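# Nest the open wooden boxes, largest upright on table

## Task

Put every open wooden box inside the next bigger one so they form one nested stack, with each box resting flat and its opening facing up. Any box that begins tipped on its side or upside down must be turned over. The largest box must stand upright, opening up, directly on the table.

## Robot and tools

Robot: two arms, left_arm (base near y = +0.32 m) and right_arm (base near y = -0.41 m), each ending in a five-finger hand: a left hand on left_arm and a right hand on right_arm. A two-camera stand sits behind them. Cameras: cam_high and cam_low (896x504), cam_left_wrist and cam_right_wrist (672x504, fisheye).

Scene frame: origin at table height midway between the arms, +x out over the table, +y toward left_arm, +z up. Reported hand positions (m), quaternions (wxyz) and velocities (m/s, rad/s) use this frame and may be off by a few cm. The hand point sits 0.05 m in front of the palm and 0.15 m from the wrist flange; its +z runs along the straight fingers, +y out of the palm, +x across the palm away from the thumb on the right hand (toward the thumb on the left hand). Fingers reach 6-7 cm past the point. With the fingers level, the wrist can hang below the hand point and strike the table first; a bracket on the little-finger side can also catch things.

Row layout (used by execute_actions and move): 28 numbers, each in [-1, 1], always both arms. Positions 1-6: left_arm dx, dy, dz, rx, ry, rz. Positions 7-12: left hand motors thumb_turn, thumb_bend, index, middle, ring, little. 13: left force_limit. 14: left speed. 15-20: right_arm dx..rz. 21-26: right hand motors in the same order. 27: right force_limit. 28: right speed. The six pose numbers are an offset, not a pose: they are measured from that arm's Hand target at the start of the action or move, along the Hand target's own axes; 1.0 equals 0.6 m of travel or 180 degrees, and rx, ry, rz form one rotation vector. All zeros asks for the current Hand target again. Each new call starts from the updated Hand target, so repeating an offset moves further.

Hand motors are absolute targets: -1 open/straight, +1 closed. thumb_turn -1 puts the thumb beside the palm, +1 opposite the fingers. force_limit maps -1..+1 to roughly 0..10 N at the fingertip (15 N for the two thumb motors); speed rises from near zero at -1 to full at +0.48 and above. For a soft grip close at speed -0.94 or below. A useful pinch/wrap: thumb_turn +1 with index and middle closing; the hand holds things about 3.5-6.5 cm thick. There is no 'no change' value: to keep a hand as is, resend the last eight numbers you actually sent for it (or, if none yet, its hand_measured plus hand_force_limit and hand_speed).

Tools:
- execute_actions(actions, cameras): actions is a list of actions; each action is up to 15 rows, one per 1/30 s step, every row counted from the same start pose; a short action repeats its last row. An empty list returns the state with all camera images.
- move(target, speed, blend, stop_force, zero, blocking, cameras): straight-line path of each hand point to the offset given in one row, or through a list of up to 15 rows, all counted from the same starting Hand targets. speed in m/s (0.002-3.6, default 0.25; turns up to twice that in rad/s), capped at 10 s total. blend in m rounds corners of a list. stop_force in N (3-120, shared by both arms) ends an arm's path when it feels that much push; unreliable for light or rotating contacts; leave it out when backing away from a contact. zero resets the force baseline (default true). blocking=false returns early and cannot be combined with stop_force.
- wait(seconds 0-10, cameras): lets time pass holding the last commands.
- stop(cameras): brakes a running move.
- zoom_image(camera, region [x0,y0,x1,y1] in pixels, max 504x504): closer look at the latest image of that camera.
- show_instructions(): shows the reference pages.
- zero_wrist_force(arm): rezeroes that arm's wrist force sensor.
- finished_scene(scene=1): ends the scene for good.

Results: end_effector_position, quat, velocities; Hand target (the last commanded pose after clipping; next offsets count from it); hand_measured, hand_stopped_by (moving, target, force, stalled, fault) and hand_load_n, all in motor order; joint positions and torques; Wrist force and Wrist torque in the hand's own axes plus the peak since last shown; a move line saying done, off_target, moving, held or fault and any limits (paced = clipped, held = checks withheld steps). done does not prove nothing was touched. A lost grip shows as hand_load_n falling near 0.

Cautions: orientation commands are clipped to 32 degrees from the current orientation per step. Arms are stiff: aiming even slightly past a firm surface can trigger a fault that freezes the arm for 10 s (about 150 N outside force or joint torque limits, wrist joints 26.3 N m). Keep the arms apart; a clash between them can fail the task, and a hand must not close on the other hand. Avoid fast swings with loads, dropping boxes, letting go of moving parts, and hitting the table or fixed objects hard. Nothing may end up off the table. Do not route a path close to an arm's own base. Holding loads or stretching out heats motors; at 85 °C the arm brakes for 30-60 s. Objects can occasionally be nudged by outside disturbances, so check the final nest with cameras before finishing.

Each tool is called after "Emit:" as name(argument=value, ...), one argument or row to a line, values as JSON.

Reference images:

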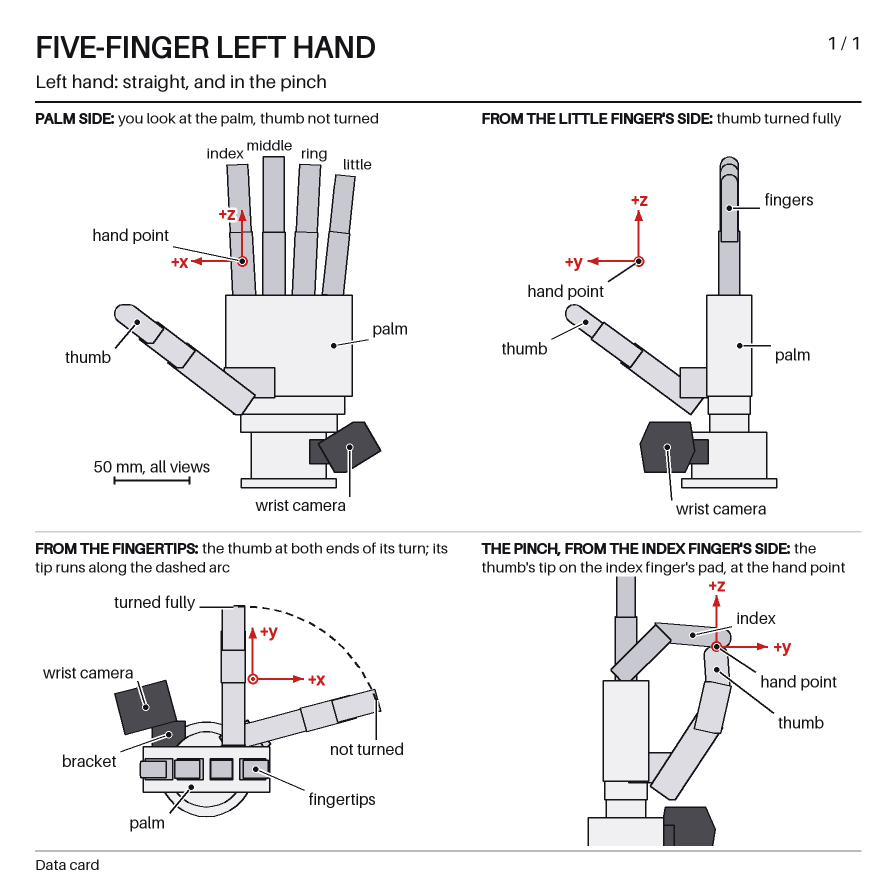

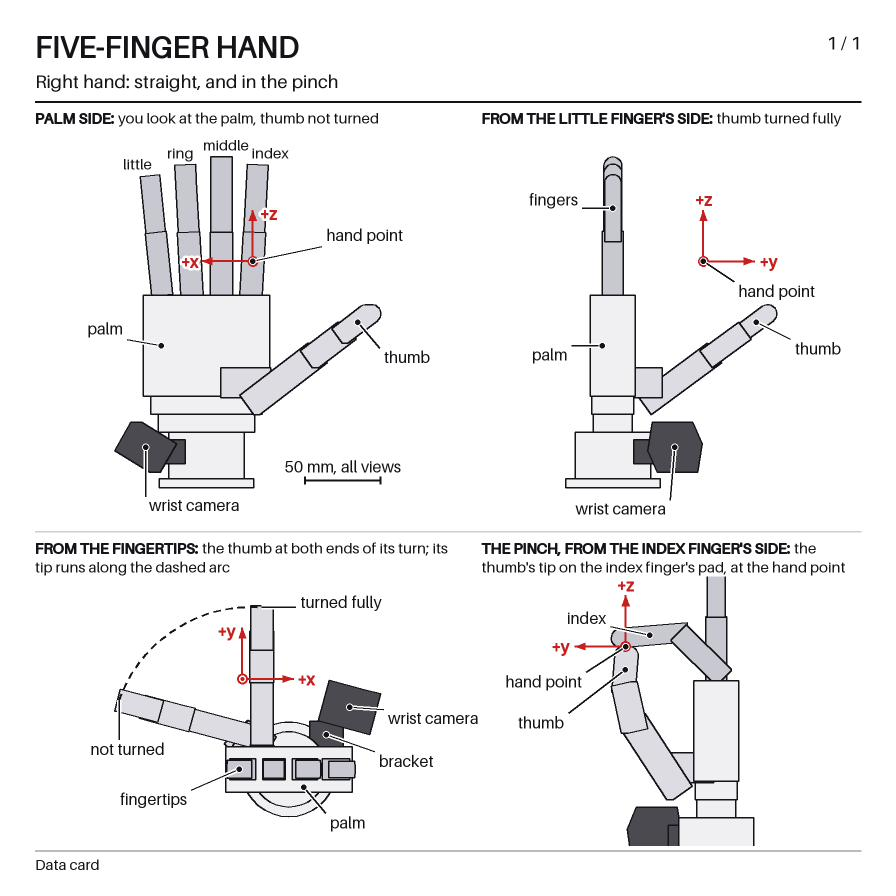

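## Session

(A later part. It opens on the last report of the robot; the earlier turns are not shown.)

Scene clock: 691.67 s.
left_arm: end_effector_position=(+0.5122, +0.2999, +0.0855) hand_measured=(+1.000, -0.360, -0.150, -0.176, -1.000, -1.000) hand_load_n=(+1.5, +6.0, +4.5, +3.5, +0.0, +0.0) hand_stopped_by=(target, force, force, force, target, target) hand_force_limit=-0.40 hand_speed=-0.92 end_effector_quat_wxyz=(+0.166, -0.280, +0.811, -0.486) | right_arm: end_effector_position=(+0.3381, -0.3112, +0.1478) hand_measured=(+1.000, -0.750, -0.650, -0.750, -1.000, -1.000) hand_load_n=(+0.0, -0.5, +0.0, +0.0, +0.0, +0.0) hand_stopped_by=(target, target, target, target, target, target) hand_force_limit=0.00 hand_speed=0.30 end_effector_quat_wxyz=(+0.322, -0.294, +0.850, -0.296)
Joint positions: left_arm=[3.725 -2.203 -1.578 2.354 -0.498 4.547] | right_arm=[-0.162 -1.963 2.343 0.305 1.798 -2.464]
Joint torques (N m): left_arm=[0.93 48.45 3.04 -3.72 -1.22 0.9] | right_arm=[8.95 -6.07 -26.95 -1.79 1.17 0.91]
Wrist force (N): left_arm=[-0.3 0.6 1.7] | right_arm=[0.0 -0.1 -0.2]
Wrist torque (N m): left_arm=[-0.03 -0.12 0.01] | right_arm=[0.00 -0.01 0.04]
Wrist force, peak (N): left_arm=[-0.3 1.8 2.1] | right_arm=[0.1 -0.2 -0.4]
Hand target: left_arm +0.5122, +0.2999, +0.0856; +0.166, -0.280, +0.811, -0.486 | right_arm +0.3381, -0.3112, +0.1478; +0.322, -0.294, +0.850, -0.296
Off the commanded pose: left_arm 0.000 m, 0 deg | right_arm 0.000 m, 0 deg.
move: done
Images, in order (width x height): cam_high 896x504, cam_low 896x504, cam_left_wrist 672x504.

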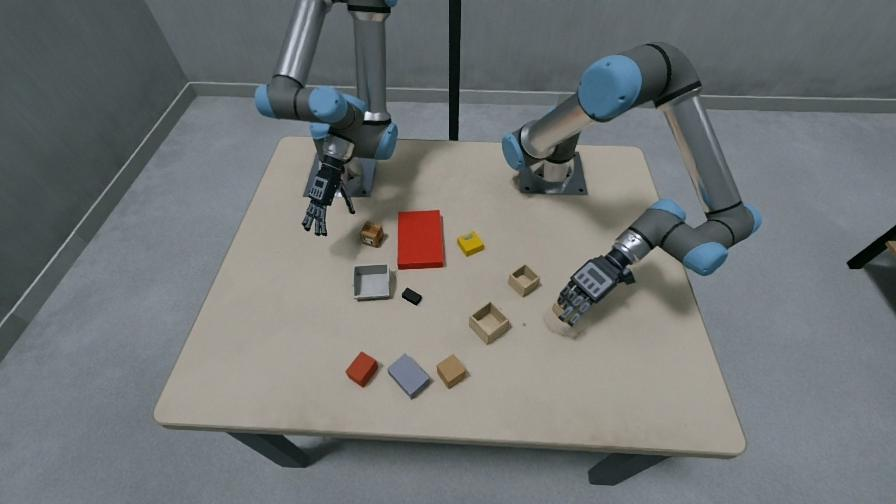

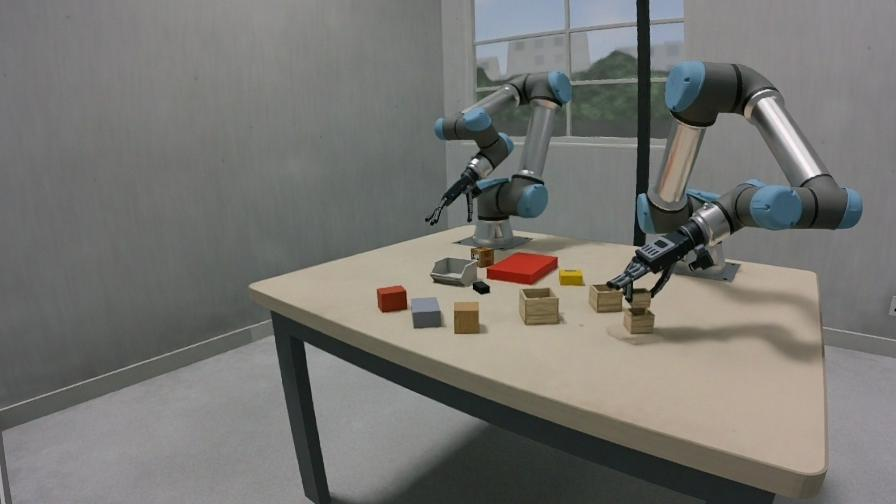

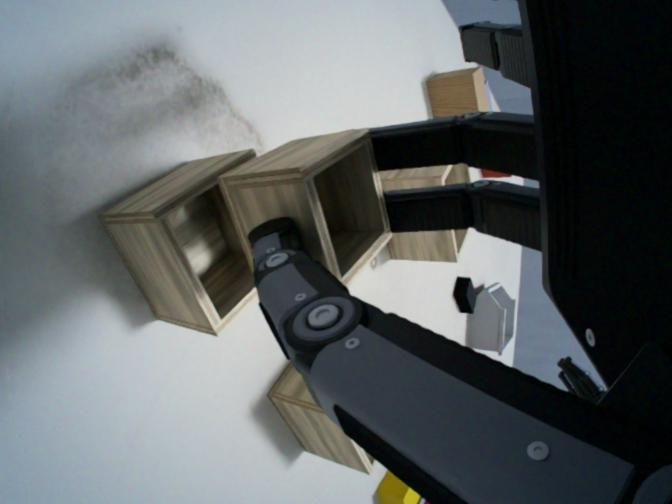

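Emit:
move(
  target=[0.0133,0.0202,-0.0025,0,-0.0196,-0.0104,1,-0.15,0.15,0.02,-1,-1,-0.4,-0.92,0,0,0,0,0,0,1,-0.75,-0.65,-0.75,-1,-1,0,0.3],
  speed=0.08,
  cameras=["cam_left_wrist","cam_low"],
)

Emit:
zoom_image(
  camera="cam_left_wrist",
  region=[130, 110, 330, 350],
)

Emit:
zoom_image(
  camera="cam_low",
  region=[590, 250, 690, 350],
)

Scene clock: 724.63 s.
left_arm: end_effector_position=(+0.5015, +0.3006, +0.0756) hand_measured=(+1.000, -0.360, -0.150, -0.176, -1.000, -1.000) hand_load_n=(+1.5, +6.0, +4.0, +3.5, +0.5, +0.0) hand_stopped_by=(target, force, force, force, target, target) hand_force_limit=-0.40 hand_speed=-0.92 end_effector_quat_wxyz=(+0.183, -0.308, +0.801, -0.479) | right_arm: end_effector_position=(+0.3381, -0.3112, +0.1478) hand_measured=(+1.000, -0.750, -0.650, -0.750, -1.000, -1.000) hand_load_n=(+0.0, +0.0, +0.5, +0.0, +0.0, +0.0) hand_stopped_by=(target, target, target, target, target, target) hand_force_limit=0.00 hand_speed=0.30 end_effector_quat_wxyz=(+0.322, -0.294, +0.850, -0.296)
Joint positions: left_arm=[3.741 -2.155 -1.665 2.489 -0.509 4.438] | right_arm=[-0.162 -1.963 2.343 0.305 1.798 -2.464]
Joint torques (N m): left_arm=[-6.93 23.59 21.04 -2.09 2.21 -0.21] | right_arm=[9.09 -5.14 -27.78 -1.7 1.08 1]
Wrist force (N): left_arm=[-0.3 0.6 1.5] | right_arm=[-0.1 0.1 0.1]
Wrist torque (N m): left_arm=[-0.01 -0.13 -0.08] | right_arm=[0.02 0.00 0.04]
Wrist force, peak (N): left_arm=[-0.3 0.7 1.8] | right_arm=[0.3 0.0 -0.3]
Hand target: left_arm +0.5015, +0.3005, +0.0756; +0.183, -0.308, +0.801, -0.480 | right_arm +0.3381, -0.3112, +0.1478; +0.322, -0.294, +0.850, -0.296
Off the commanded pose: left_arm 0.000 m, 0 deg | right_arm 0.000 m, 0 deg.
move: done
Images, in order (width x height): cam_low 896x504, cam_left_wrist 672x504.

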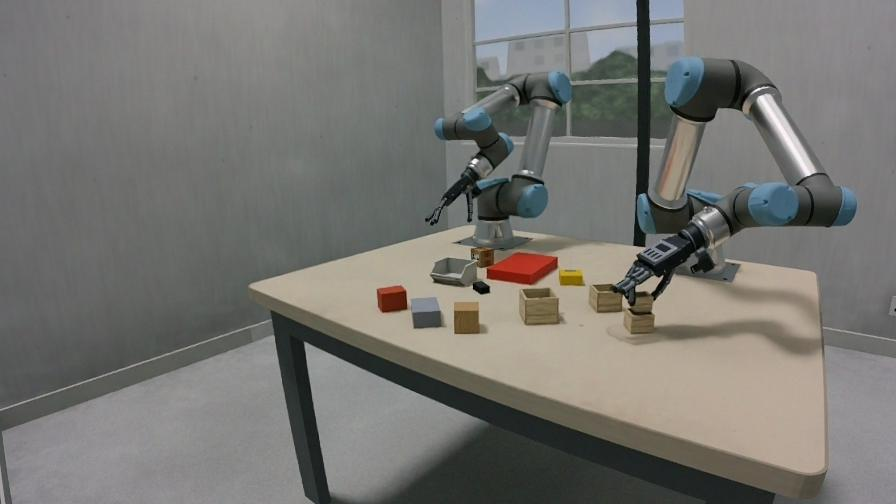

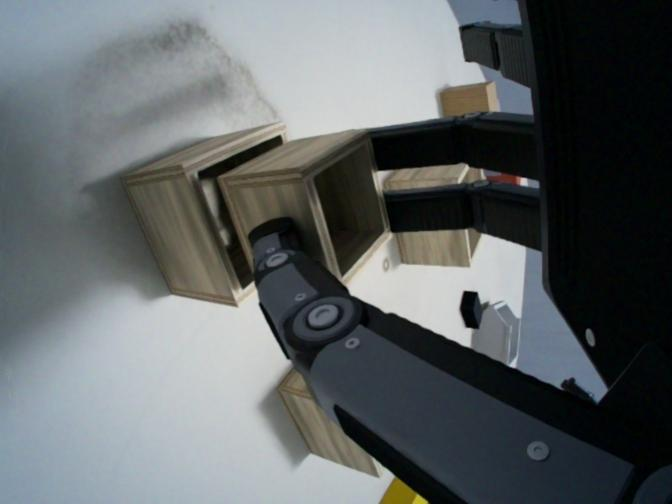

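Scaled by 2.100 from the camera's 672x504 image, which has a finer 960x720 frame.

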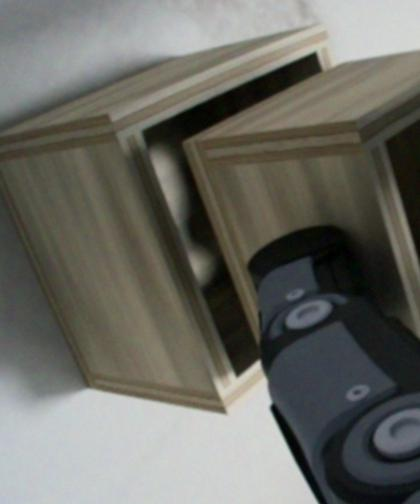

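Scaled by 5.040 from the camera's 896x504 image, which has a finer 1280x720 frame.

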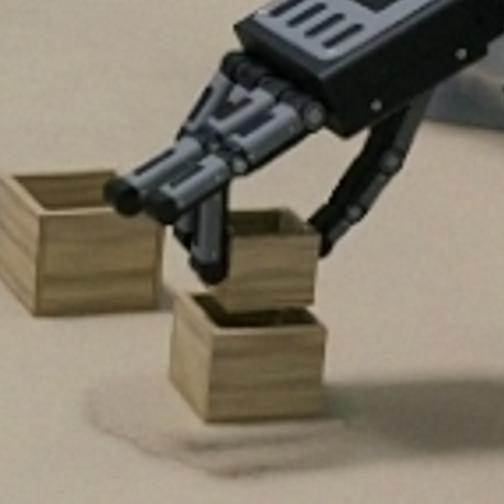

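Emit:
move(
  target=[0.0042,0.0051,0.0046,0,0.0049,0.0026,1,-0.15,0.15,0.02,-1,-1,-0.4,-0.92,0,0,0,0,0,0,1,-0.75,-0.65,-0.75,-1,-1,0,0.3],
  speed=0.05,
  cameras=["cam_left_wrist","cam_low"],
)

Emit:
zoom_image(
  camera="cam_left_wrist",
  region=[150, 110, 330, 320],
)

Emit:
zoom_image(
  camera="cam_low",
  region=[600, 270, 680, 350],
)

Scene clock: 770.27 s.
left_arm: end_effector_position=(+0.5003, +0.2981, +0.0715) hand_measured=(+1.000, -0.360, -0.150, -0.176, -1.000, -1.000) hand_load_n=(+1.0, +5.5, +4.5, +3.5, +0.0, +0.0) hand_stopped_by=(target, force, force, force, target, target) hand_force_limit=-0.40 hand_speed=-0.92 end_effector_quat_wxyz=(+0.179, -0.301, +0.804, -0.481) | right_arm: end_effector_position=(+0.3381, -0.3112, +0.1478) hand_measured=(+1.000, -0.750, -0.650, -0.750, -1.000, -1.000) hand_load_n=(+0.0, -0.5, +0.0, +0.0, +0.0, +0.0) hand_stopped_by=(target, target, target, target, target, target) hand_force_limit=0.00 hand_speed=0.30 end_effector_quat_wxyz=(+0.322, -0.294, +0.850, -0.296)
Joint positions: left_arm=[3.738 -2.169 -1.663 2.474 -0.505 4.467] | right_arm=[-0.162 -1.963 2.343 0.305 1.798 -2.464]
Joint torques (N m): left_arm=[-0.88 43.11 20.69 -1.24 2.82 -1.26] | right_arm=[9.44 -5.27 -27.49 -1.79 1.23 0.91]
Wrist force (N): left_arm=[-0.5 0.4 1.7] | right_arm=[-0.1 0.1 -0.1]
Wrist torque (N m): left_arm=[-0.05 -0.08 -0.08] | right_arm=[0.02 0.01 0.04]
Wrist force, peak (N): left_arm=[-0.5 0.4 1.7] | right_arm=[0.3 0.3 -0.3]
Hand target: left_arm +0.5003, +0.2981, +0.0716; +0.179, -0.301, +0.804, -0.481 | right_arm +0.3381, -0.3112, +0.1478; +0.322, -0.294, +0.850, -0.296
Off the commanded pose: left_arm 0.000 m, 0 deg | right_arm 0.000 m, 0 deg.
move: done
Images, in order (width x height): cam_low 896x504, cam_left_wrist 672x504.

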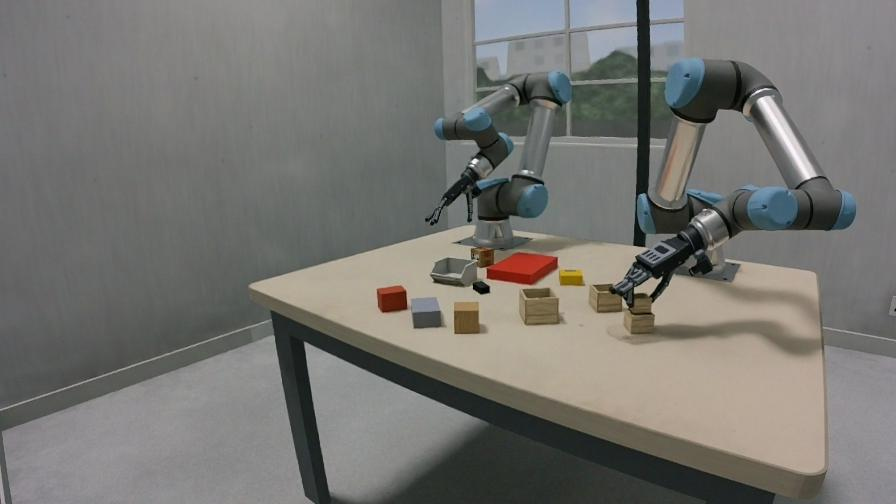

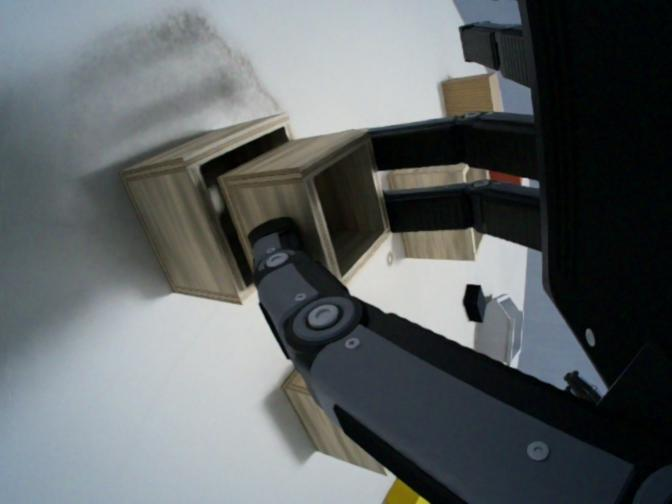

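Scaled by 2.400 from the camera's 672x504 image, which has a finer 960x720 frame.

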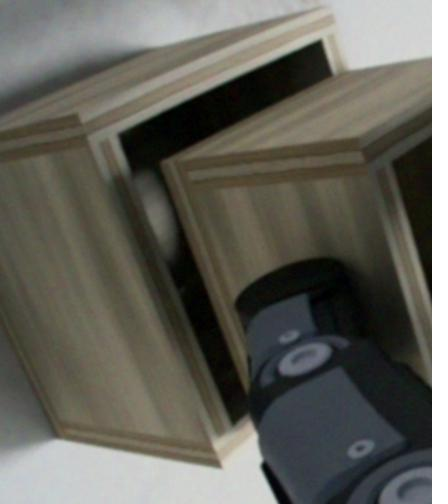

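Scaled by 6.300 from the camera's 896x504 image, which has a finer 1280x720 frame.

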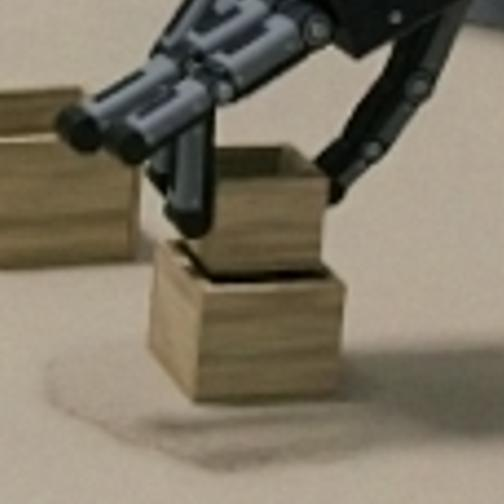

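Emit:
move(
  target=[
    [0.0015,0.0004,-0.0007,0,0,0,1,-0.15,0.15,0.02,-1,-1,-0.4,-0.92,0,0,0,0,0,0,1,-0.75,-0.65,-0.75,-1,-1,0,0.3],
    [0.0015,0.018,0.0087,0,0,0,1,-0.15,0.15,0.02,-1,-1,-0.4,-0.92,0,0,0,0,0,0,1,-0.75,-0.65,-0.75,-1,-1,0,0.3],
  ],
  speed=[0.02,0.012],
  stop_force=3,
  cameras=["cam_left_wrist","cam_low"],
)

Emit:
zoom_image(
  camera="cam_left_wrist",
  region=[150, 110, 330, 320],
)

Emit:
zoom_image(
  camera="cam_low",
  region=[600, 270, 680, 350],
)

Scene clock: 779.37 s.
left_arm: end_effector_position=(+0.4993, +0.2979, +0.0680) hand_measured=(+1.000, -0.360, -0.150, -0.176, -1.000, -1.000) hand_load_n=(+1.0, +6.0, +4.5, +3.0, +0.0, +0.0) hand_stopped_by=(target, force, force, force, target, target) hand_force_limit=-0.40 hand_speed=-0.92 end_effector_quat_wxyz=(+0.179, -0.301, +0.804, -0.481) | right_arm: end_effector_position=(+0.3381, -0.3112, +0.1478) hand_measured=(+1.000, -0.750, -0.650, -0.750, -1.000, -1.000) hand_load_n=(+0.0, +0.0, +0.0, +0.0, +0.0, -0.5) hand_stopped_by=(target, target, target, target, target, target) hand_force_limit=0.00 hand_speed=0.30 end_effector_quat_wxyz=(+0.322, -0.294, +0.850, -0.296)
Joint positions: left_arm=[3.739 -2.173 -1.668 2.483 -0.505 4.468] | right_arm=[-0.162 -1.963 2.343 0.305 1.798 -2.464]
Joint torques (N m): left_arm=[2.34 47.07 23.38 -3.4 1.69 0] | right_arm=[9.19 -5.53 -26.15 -1.66 0.96 0.88]
Wrist force (N): left_arm=[-0.2 0.4 1.4] | right_arm=[0.0 0.1 0.0]
Wrist torque (N m): left_arm=[-0.03 -0.14 -0.08] | right_arm=[0.02 -0.01 0.05]
Wrist force, peak (N): left_arm=[-1.0 -2.5 -1.1] | right_arm=[-0.3 -0.3 -0.4]
Hand target: left_arm +0.4993, +0.2979, +0.0680; +0.179, -0.301, +0.804, -0.481 (not the last commanded pose) | right_arm +0.3381, -0.3112, +0.1478; +0.322, -0.294, +0.850, -0.296
Off the commanded pose: left_arm 0.008 m, 0 deg | right_arm 0.000 m, 0 deg.
move: contact (left_arm); path passed 1 of 2 targets
Images, in order (width x height): cam_low 896x504, cam_left_wrist 672x504.

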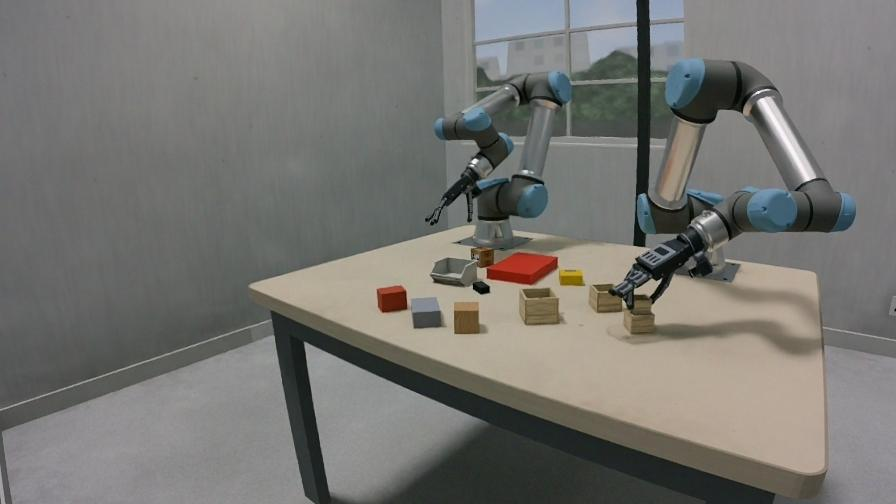

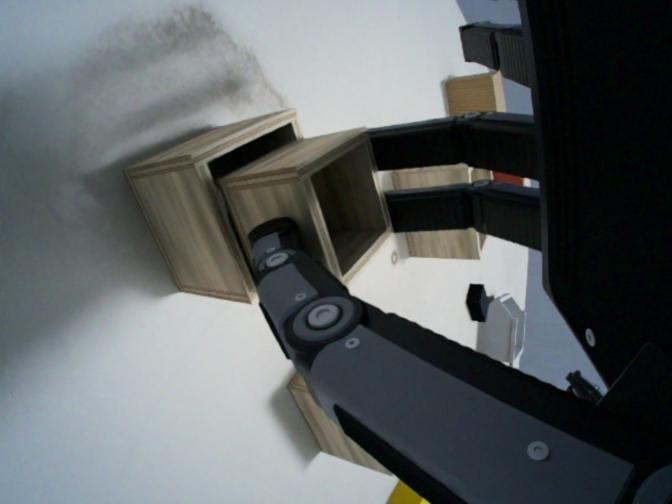

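Scaled by 2.400 from the camera's 672x504 image, which has a finer 960x720 frame.

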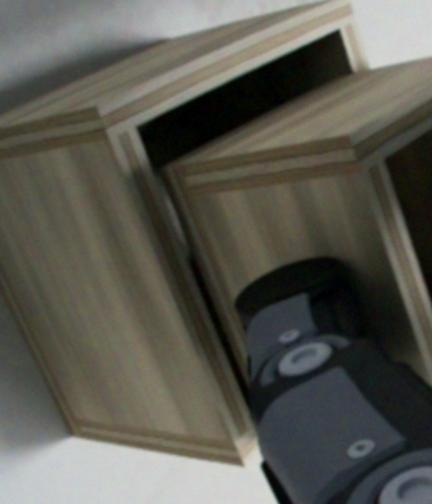

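Scaled by 6.300 from the camera's 896x504 image, which has a finer 1280x720 frame.

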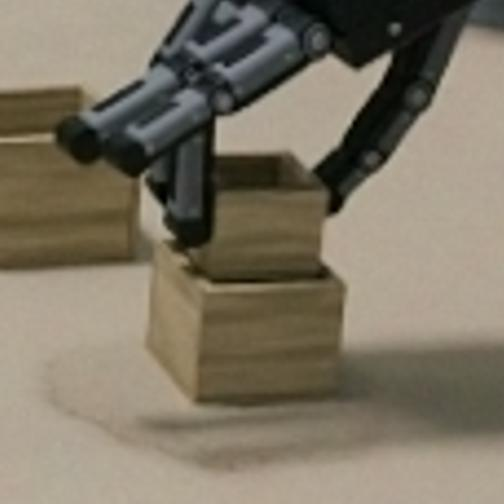

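Emit:
zoom_image(
  camera="cam_low",
  region=[616, 300, 664, 340],
)

Emit:
zoom_image(
  camera="cam_left_wrist",
  region=[180, 140, 280, 310],
)

Scaled by 10.500 from the camera's 896x504 image, which has a finer 1280x720 frame.

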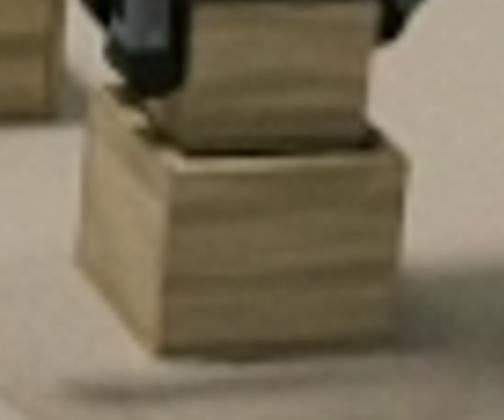

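Scaled by 2.965 from the camera's 672x504 image, which has a finer 960x720 frame.

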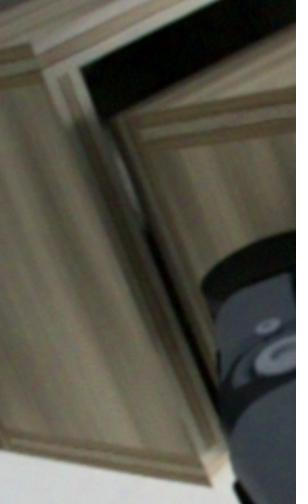

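Emit:
move(
  target=[
    [0,-0.003,-0.0016,0,0,0,1,-0.15,0.15,0.02,-1,-1,-0.4,-0.92,0,0,0,0,0,0,1,-0.75,-0.65,-0.75,-1,-1,0,0.3],
    [-0.005,-0.003,-0.0016,0,0,0,1,-0.15,0.15,0.02,-1,-1,-0.4,-0.92,0,0,0,0,0,0,1,-0.75,-0.65,-0.75,-1,-1,0,0.3],
    [-0.005,0.0125,0.0066,0,0,0,1,-0.15,0.15,0.02,-1,-1,-0.4,-0.92,0,0,0,0,0,0,1,-0.75,-0.65,-0.75,-1,-1,0,0.3],
  ],
  speed=[0.02,0.02,0.012],
  stop_force=3,
  cameras=["cam_left_wrist","cam_low"],
)

Emit:
zoom_image(
  camera="cam_left_wrist",
  region=[150, 110, 330, 320],
)

Emit:
zoom_image(
  camera="cam_low",
  region=[616, 300, 664, 340],
)

Scene clock: 817.43 s.
left_arm: end_effector_position=(+0.5015, +0.2999, +0.0595) hand_measured=(+1.000, -0.360, -0.150, -0.176, -1.000, -1.000) hand_load_n=(+1.0, +5.5, +5.0, +3.0, +0.0, +0.0) hand_stopped_by=(target, force, force, force, target, target) hand_force_limit=-0.40 hand_speed=-0.92 end_effector_quat_wxyz=(+0.179, -0.301, +0.804, -0.481) | right_arm: end_effector_position=(+0.3381, -0.3112, +0.1478) hand_measured=(+1.000, -0.750, -0.650, -0.750, -1.000, -1.000) hand_load_n=(+0.0, +0.0, +0.0, +0.0, +0.0, +0.0) hand_stopped_by=(target, target, target, target, target, target) hand_force_limit=0.00 hand_speed=0.30 end_effector_quat_wxyz=(+0.322, -0.294, +0.850, -0.296)
Joint positions: left_arm=[3.74 -2.191 -1.664 2.495 -0.505 4.47] | right_arm=[-0.162 -1.963 2.343 0.305 1.798 -2.464]
Joint torques (N m): left_arm=[5.97 47.49 19.32 -3.72 3.42 -0.56] | right_arm=[9.47 -5.66 -26.88 -1.66 1.05 0.87]
Wrist force (N): left_arm=[-0.2 0.5 1.7] | right_arm=[-0.1 -0.1 -0.3]
Wrist torque (N m): left_arm=[-0.03 -0.13 -0.07] | right_arm=[0.01 0.01 0.04]
Wrist force, peak (N): left_arm=[-0.3 0.8 1.7] | right_arm=[0.1 0.3 -0.5]
Hand target: left_arm +0.5015, +0.2999, +0.0595; +0.179, -0.301, +0.804, -0.481 | right_arm +0.3381, -0.3112, +0.1478; +0.322, -0.294, +0.850, -0.296
Off the commanded pose: left_arm 0.000 m, 0 deg | right_arm 0.000 m, 0 deg.
move: done
Images, in order (width x height): cam_low 896x504, cam_left_wrist 672x504.

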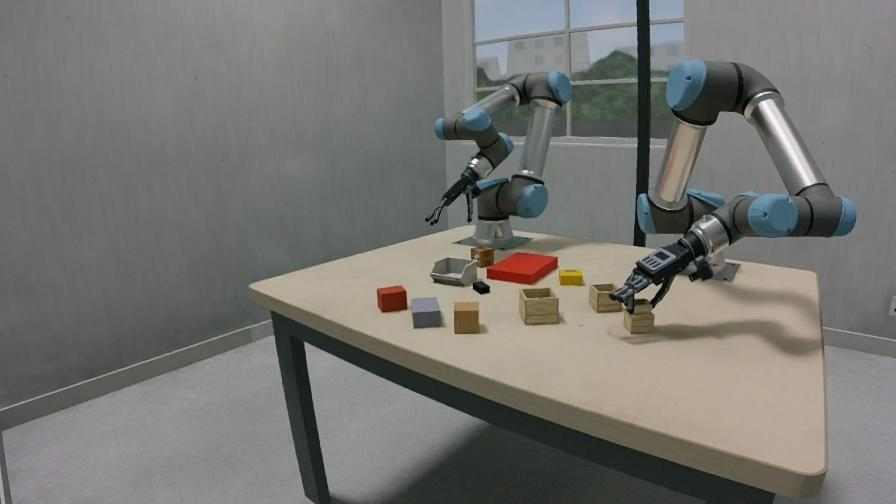

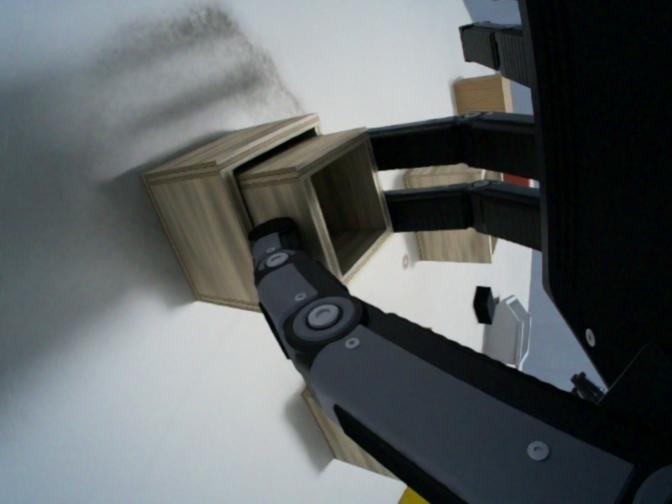

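Scaled by 2.400 from the camera's 672x504 image, which has a finer 960x720 frame.

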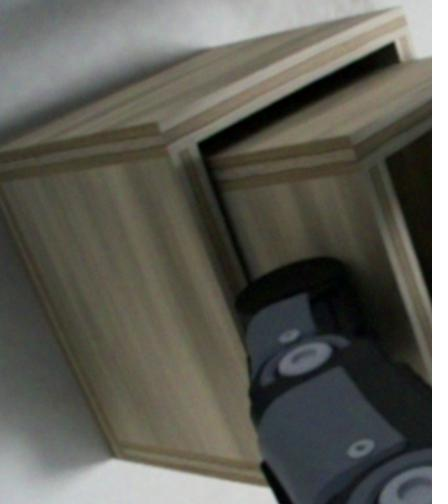

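Scaled by 10.500 from the camera's 896x504 image, which has a finer 1280x720 frame.

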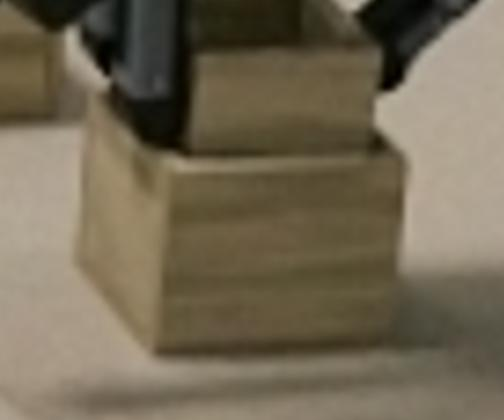

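Emit:
move(
  target=[0,0.0191,0.0102,0,0,0,1,-0.15,0.15,0.02,-1,-1,-0.4,-0.92,0,0,0,0,0,0,1,-0.75,-0.65,-0.75,-1,-1,0,0.3],
  speed=0.012,
  stop_force=3,
  cameras=["cam_left_wrist","cam_low"],
)

Emit:
zoom_image(
  camera="cam_left_wrist",
  region=[150, 110, 410, 320],
)

Emit:
zoom_image(
  camera="cam_low",
  region=[610, 280, 670, 340],
)

Scene clock: 821.50 s.
left_arm: end_effector_position=(+0.5016, +0.3000, +0.0582) hand_measured=(+1.000, -0.360, -0.150, -0.176, -1.000, -1.000) hand_load_n=(+1.0, +5.5, +5.0, +3.0, +0.0, +0.0) hand_stopped_by=(target, force, force, force, target, target) hand_force_limit=-0.40 hand_speed=-0.92 end_effector_quat_wxyz=(+0.179, -0.301, +0.804, -0.481) | right_arm: end_effector_position=(+0.3381, -0.3112, +0.1478) hand_measured=(+1.000, -0.750, -0.650, -0.750, -1.000, -1.000) hand_load_n=(+0.0, +0.0, +0.0, -0.5, +0.0, +0.0) hand_stopped_by=(target, target, target, target, target, target) hand_force_limit=0.00 hand_speed=0.30 end_effector_quat_wxyz=(+0.322, -0.294, +0.850, -0.296)
Joint positions: left_arm=[3.74 -2.193 -1.664 2.498 -0.505 4.47] | right_arm=[-0.162 -1.963 2.343 0.305 1.798 -2.464]
Joint torques (N m): left_arm=[3.8 47.13 21.77 -2.85 -1.6 -0.42] | right_arm=[8.68 -5.21 -26.6 -1.64 0.89 0.82]
Wrist force (N): left_arm=[0.2 -1.5 0.4] | right_arm=[-0.1 0.1 -0.4]
Wrist torque (N m): left_arm=[0.01 -0.10 -0.05] | right_arm=[0.04 0.01 0.04]
Wrist force, peak (N): left_arm=[-1.7 -10.2 -3.7] | right_arm=[-0.1 0.1 -0.5]
Hand target: left_arm +0.5016, +0.3000, +0.0582; +0.179, -0.301, +0.804, -0.481 (not the last commanded pose) | right_arm +0.3381, -0.3112, +0.1478; +0.322, -0.294, +0.850, -0.296
Off the commanded pose: left_arm 0.012 m, 0 deg | right_arm 0.000 m, 0 deg.
move: contact (left_arm)
Images, in order (width x height): cam_low 896x504, cam_left_wrist 672x504.

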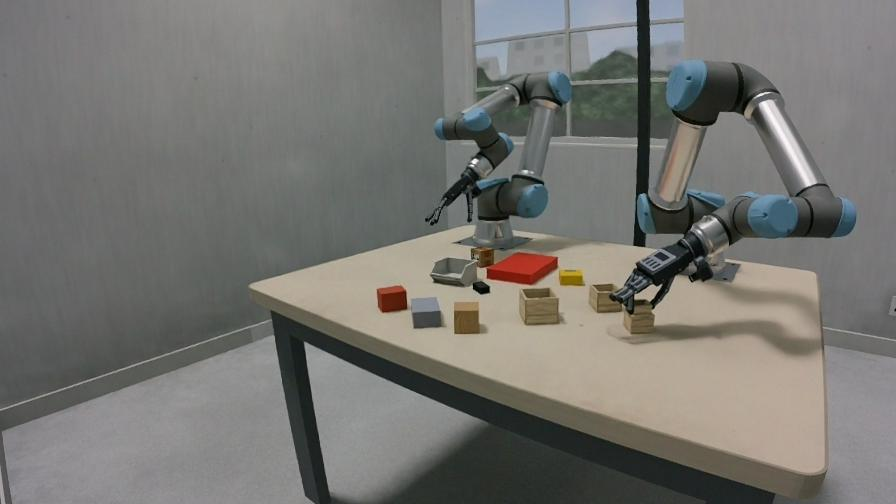

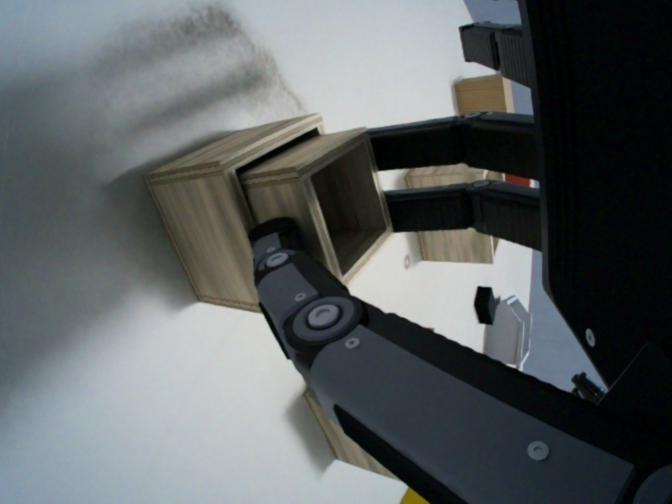

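Scaled by 1.938 from the camera's 672x504 image, which has a finer 960x720 frame.

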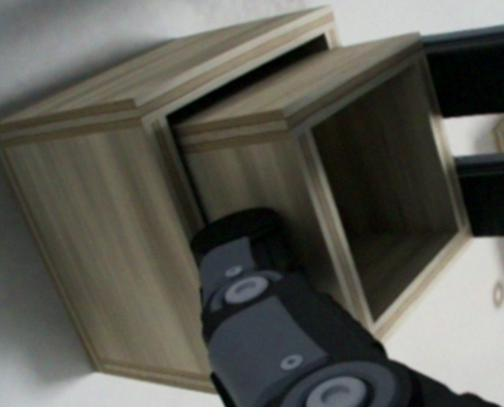

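Scaled by 8.400 from the camera's 896x504 image, which has a finer 1280x720 frame.

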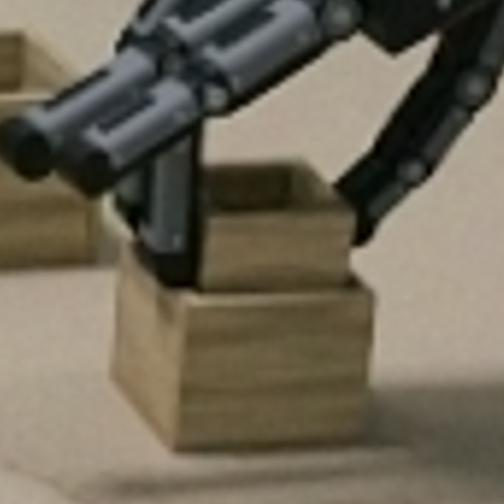

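Emit:
move(
  target=[0,0,0,0,0,0,1,-0.15,-0.6,-0.7,-1,-1,-0.4,-0.9,0,0,0,0,0,0,1,-0.75,-0.65,-0.75,-1,-1,0,0.3],
  cameras=["cam_left_wrist","cam_low"],
)

Emit:
zoom_image(
  camera="cam_left_wrist",
  region=[150, 110, 410, 320],
)

Emit:
zoom_image(
  camera="cam_low",
  region=[610, 280, 670, 340],
)

Scene clock: 838.03 s.
left_arm: end_effector_position=(+0.5016, +0.3000, +0.0582) hand_measured=(+1.000, -0.360, -0.600, -0.700, -1.000, -1.000) hand_load_n=(+0.0, +0.0, +0.0, +0.0, +0.0, +0.0) hand_stopped_by=(target, force, target, target, target, target) hand_force_limit=-0.40 hand_speed=-0.90 end_effector_quat_wxyz=(+0.179, -0.301, +0.804, -0.481) | right_arm: end_effector_position=(+0.3381, -0.3112, +0.1478) hand_measured=(+1.000, -0.750, -0.650, -0.750, -1.000, -1.000) hand_load_n=(+0.0, +0.0, +0.0, +0.0, +0.0, +0.0) hand_stopped_by=(target, target, target, target, target, target) hand_force_limit=0.00 hand_speed=0.30 end_effector_quat_wxyz=(+0.322, -0.294, +0.850, -0.296)
Joint positions: left_arm=[3.74 -2.193 -1.664 2.498 -0.505 4.47] | right_arm=[-0.162 -1.963 2.343 0.305 1.798 -2.464]
Joint torques (N m): left_arm=[-5.61 47.17 22.22 -1.14 1.27 0.19] | right_arm=[9.4 -5.84 -25.93 -1.59 0.93 1.06]
Wrist force (N): left_arm=[-0.2 0.2 1.5] | right_arm=[0.3 0.0 0.0]
Wrist torque (N m): left_arm=[-0.05 -0.14 -0.07] | right_arm=[0.00 -0.05 0.06]
Wrist force, peak (N): left_arm=[0.4 -1.8 0.5] | right_arm=[0.0 0.1 -0.5]
Hand target: left_arm +0.5016, +0.3000, +0.0582; +0.179, -0.301, +0.804, -0.481 | right_arm +0.3381, -0.3112, +0.1478; +0.322, -0.294, +0.850, -0.296
Off the commanded pose: left_arm 0.000 m, 0 deg | right_arm 0.000 m, 0 deg.
move: done
Images, in order (width x height): cam_low 896x504, cam_left_wrist 672x504.

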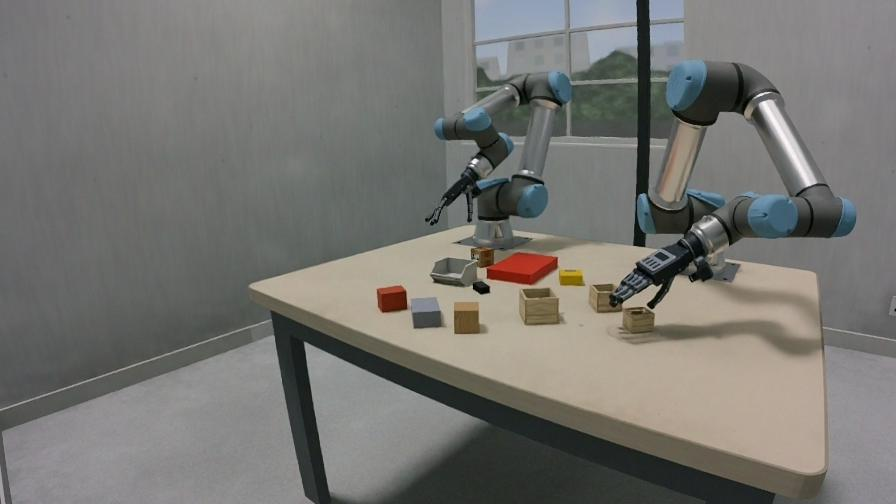

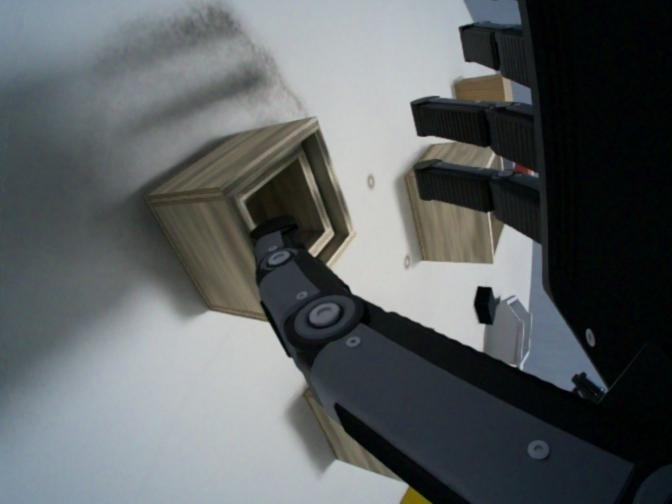

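Scaled by 1.938 from the camera's 672x504 image, which has a finer 960x720 frame.

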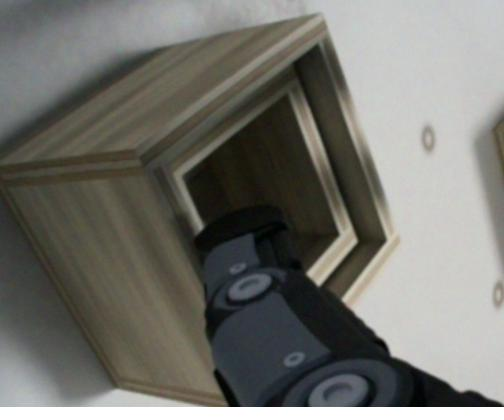

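Scaled by 8.400 from the camera's 896x504 image, which has a finer 1280x720 frame.

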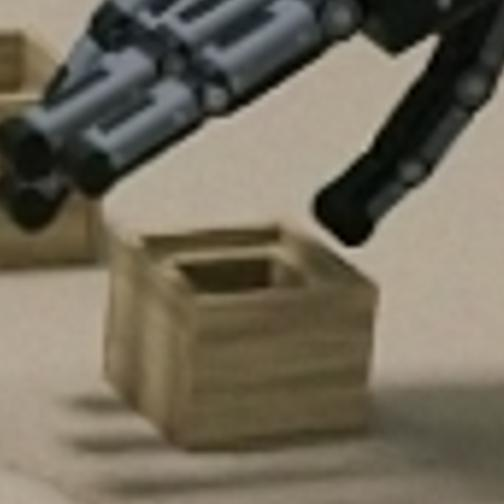

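Emit:
move(
  target=[0,-0.0118,-0.0063,0,0,0,1,-0.65,-0.5,-0.6,-1,-1,-0.4,-0.5,0,0,0,0,0,0,1,-0.75,-0.65,-0.75,-1,-1,0,0.3],
  speed=0.05,
)

Emit:
move(
  target=[0,0.0385,0.0205,0,0,0,1,-0.65,-0.5,-0.6,-1,-1,-0.4,-0.5,0,0,0,0,0,0,1,-0.75,-0.65,-0.75,-1,-1,0,0.3],
  speed=0.04,
  stop_force=4,
  cameras=["cam_left_wrist","cam_low"],
)

Emit:
zoom_image(
  camera="cam_left_wrist",
  region=[150, 80, 410, 320],
)

Emit:
zoom_image(
  camera="cam_low",
  region=[600, 270, 670, 340],
)

Scene clock: 854.83 s.
left_arm: end_effector_position=(+0.5017, +0.3000, +0.0663) hand_measured=(+1.000, -0.650, -0.500, -0.600, -1.000, -1.000) hand_load_n=(+0.0, +0.0, +0.0, +0.0, +0.0, +0.0) hand_stopped_by=(target, target, target, target, target, target) hand_force_limit=-0.40 hand_speed=-0.50 end_effector_quat_wxyz=(+0.179, -0.301, +0.804, -0.481) | right_arm: end_effector_position=(+0.3381, -0.3112, +0.1478) hand_measured=(+1.000, -0.750, -0.650, -0.750, -1.000, -1.000) hand_load_n=(+0.0, +0.0, +0.0, +0.0, +0.0, +0.0) hand_stopped_by=(target, target, target, target, target, target) hand_force_limit=0.00 hand_speed=0.30 end_effector_quat_wxyz=(+0.322, -0.294, +0.850, -0.296)
Joint positions: left_arm=[3.739 -2.181 -1.66 2.481 -0.505 4.47] | right_arm=[-0.162 -1.963 2.343 0.305 1.798 -2.464]
Joint torques (N m): left_arm=[-5.21 29.9 17.46 -1.22 1.87 -1.07] | right_arm=[8.96 -5.58 -25.45 -1.64 1.01 1.02]
Wrist force (N): left_arm=[-0.2 0.2 1.3] | right_arm=[0.0 0.1 -0.1]
Wrist torque (N m): left_arm=[-0.04 -0.13 -0.08] | right_arm=[0.02 -0.01 0.05]
Wrist force, peak (N): left_arm=[-0.3 0.4 1.6] | right_arm=[0.3 0.1 -0.4]
Hand target: left_arm +0.5017, +0.3000, +0.0662; +0.179, -0.301, +0.804, -0.481 | right_arm +0.3381, -0.3112, +0.1478; +0.322, -0.294, +0.850, -0.296
Off the commanded pose: left_arm 0.000 m, 0 deg | right_arm 0.000 m, 0 deg.
move: done

Scene clock: 856.63 s.
left_arm: end_effector_position=(+0.5016, +0.3000, +0.0400) hand_measured=(+1.000, -0.650, -0.500, -0.600, -1.000, -1.000) hand_load_n=(+0.0, +0.5, +0.0, +0.0, +0.0, +0.0) hand_stopped_by=(target, target, target, target, target, target) hand_force_limit=-0.40 hand_speed=-0.50 end_effector_quat_wxyz=(+0.179, -0.301, +0.804, -0.481) | right_arm: end_effector_position=(+0.3381, -0.3112, +0.1478) hand_measured=(+1.000, -0.750, -0.650, -0.750, -1.000, -1.000) hand_load_n=(+0.0, +0.0, +0.0, +0.0, +0.0, +0.0) hand_stopped_by=(target, target, target, target, target, target) hand_force_limit=0.00 hand_speed=0.30 end_effector_quat_wxyz=(+0.322, -0.294, +0.850, -0.296)
Joint positions: left_arm=[3.74 -2.222 -1.673 2.535 -0.505 4.47] | right_arm=[-0.162 -1.963 2.343 0.305 1.798 -2.464]
Joint torques (N m): left_arm=[6.06 48.1 22.05 -3.72 2.2 -1.28] | right_arm=[8.95 -5.58 -25.77 -1.84 0.91 0.98]
Wrist force (N): left_arm=[-0.3 0.4 1.4] | right_arm=[0.1 0.2 0.3]
Wrist torque (N m): left_arm=[-0.02 -0.13 -0.08] | right_arm=[0.02 -0.04 0.06]
Wrist force, peak (N): left_arm=[-0.3 0.7 1.7] | right_arm=[0.1 0.4 -0.4]
Hand target: left_arm +0.5016, +0.3000, +0.0400; +0.179, -0.301, +0.804, -0.481 | right_arm +0.3381, -0.3112, +0.1478; +0.322, -0.294, +0.850, -0.296
Off the commanded pose: left_arm 0.000 m, 0 deg | right_arm 0.000 m, 0 deg.
move: done
Images, in order (width x height): cam_low 896x504, cam_left_wrist 672x504.

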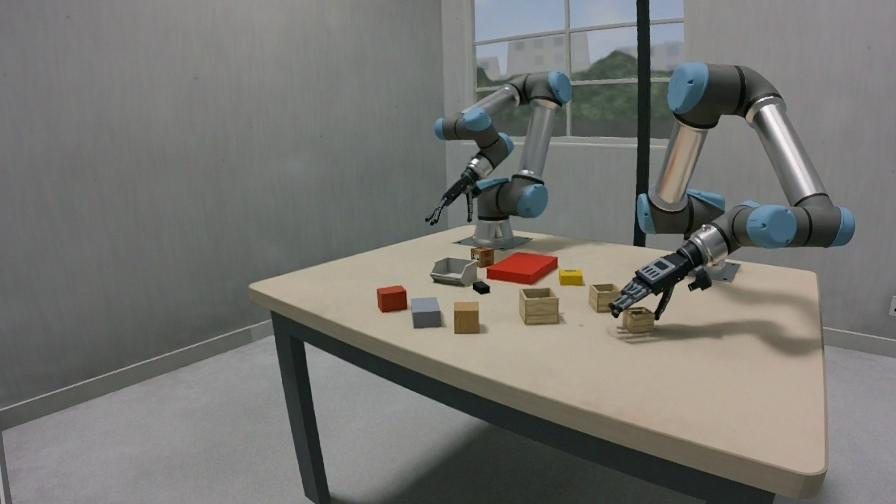

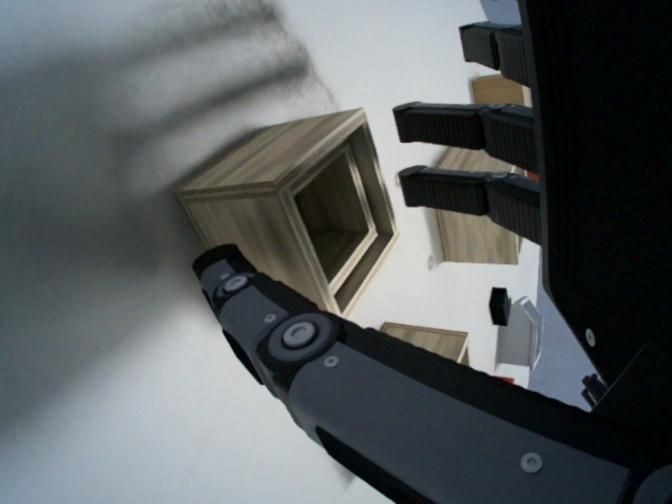

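Scaled by 1.938 from the camera's 672x504 image, which has a finer 960x720 frame.

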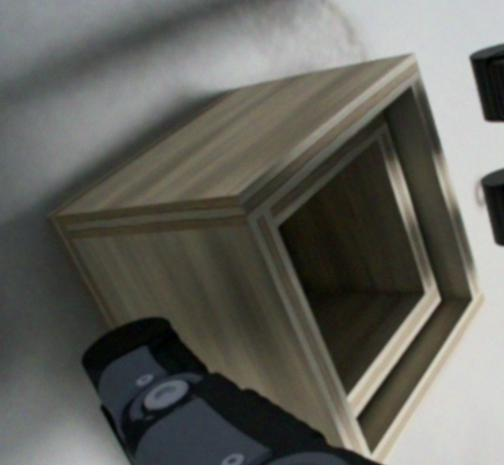

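Scaled by 7.200 from the camera's 896x504 image, which has a finer 1280x720 frame.

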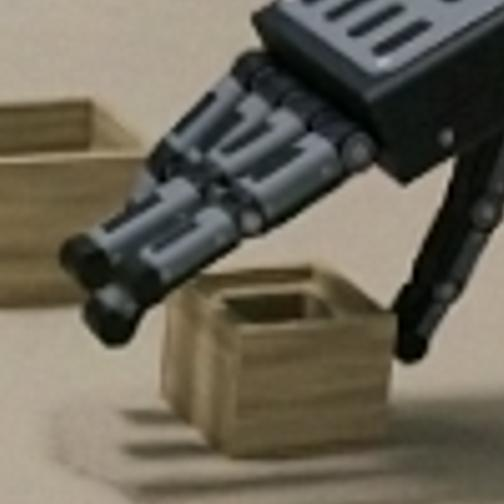

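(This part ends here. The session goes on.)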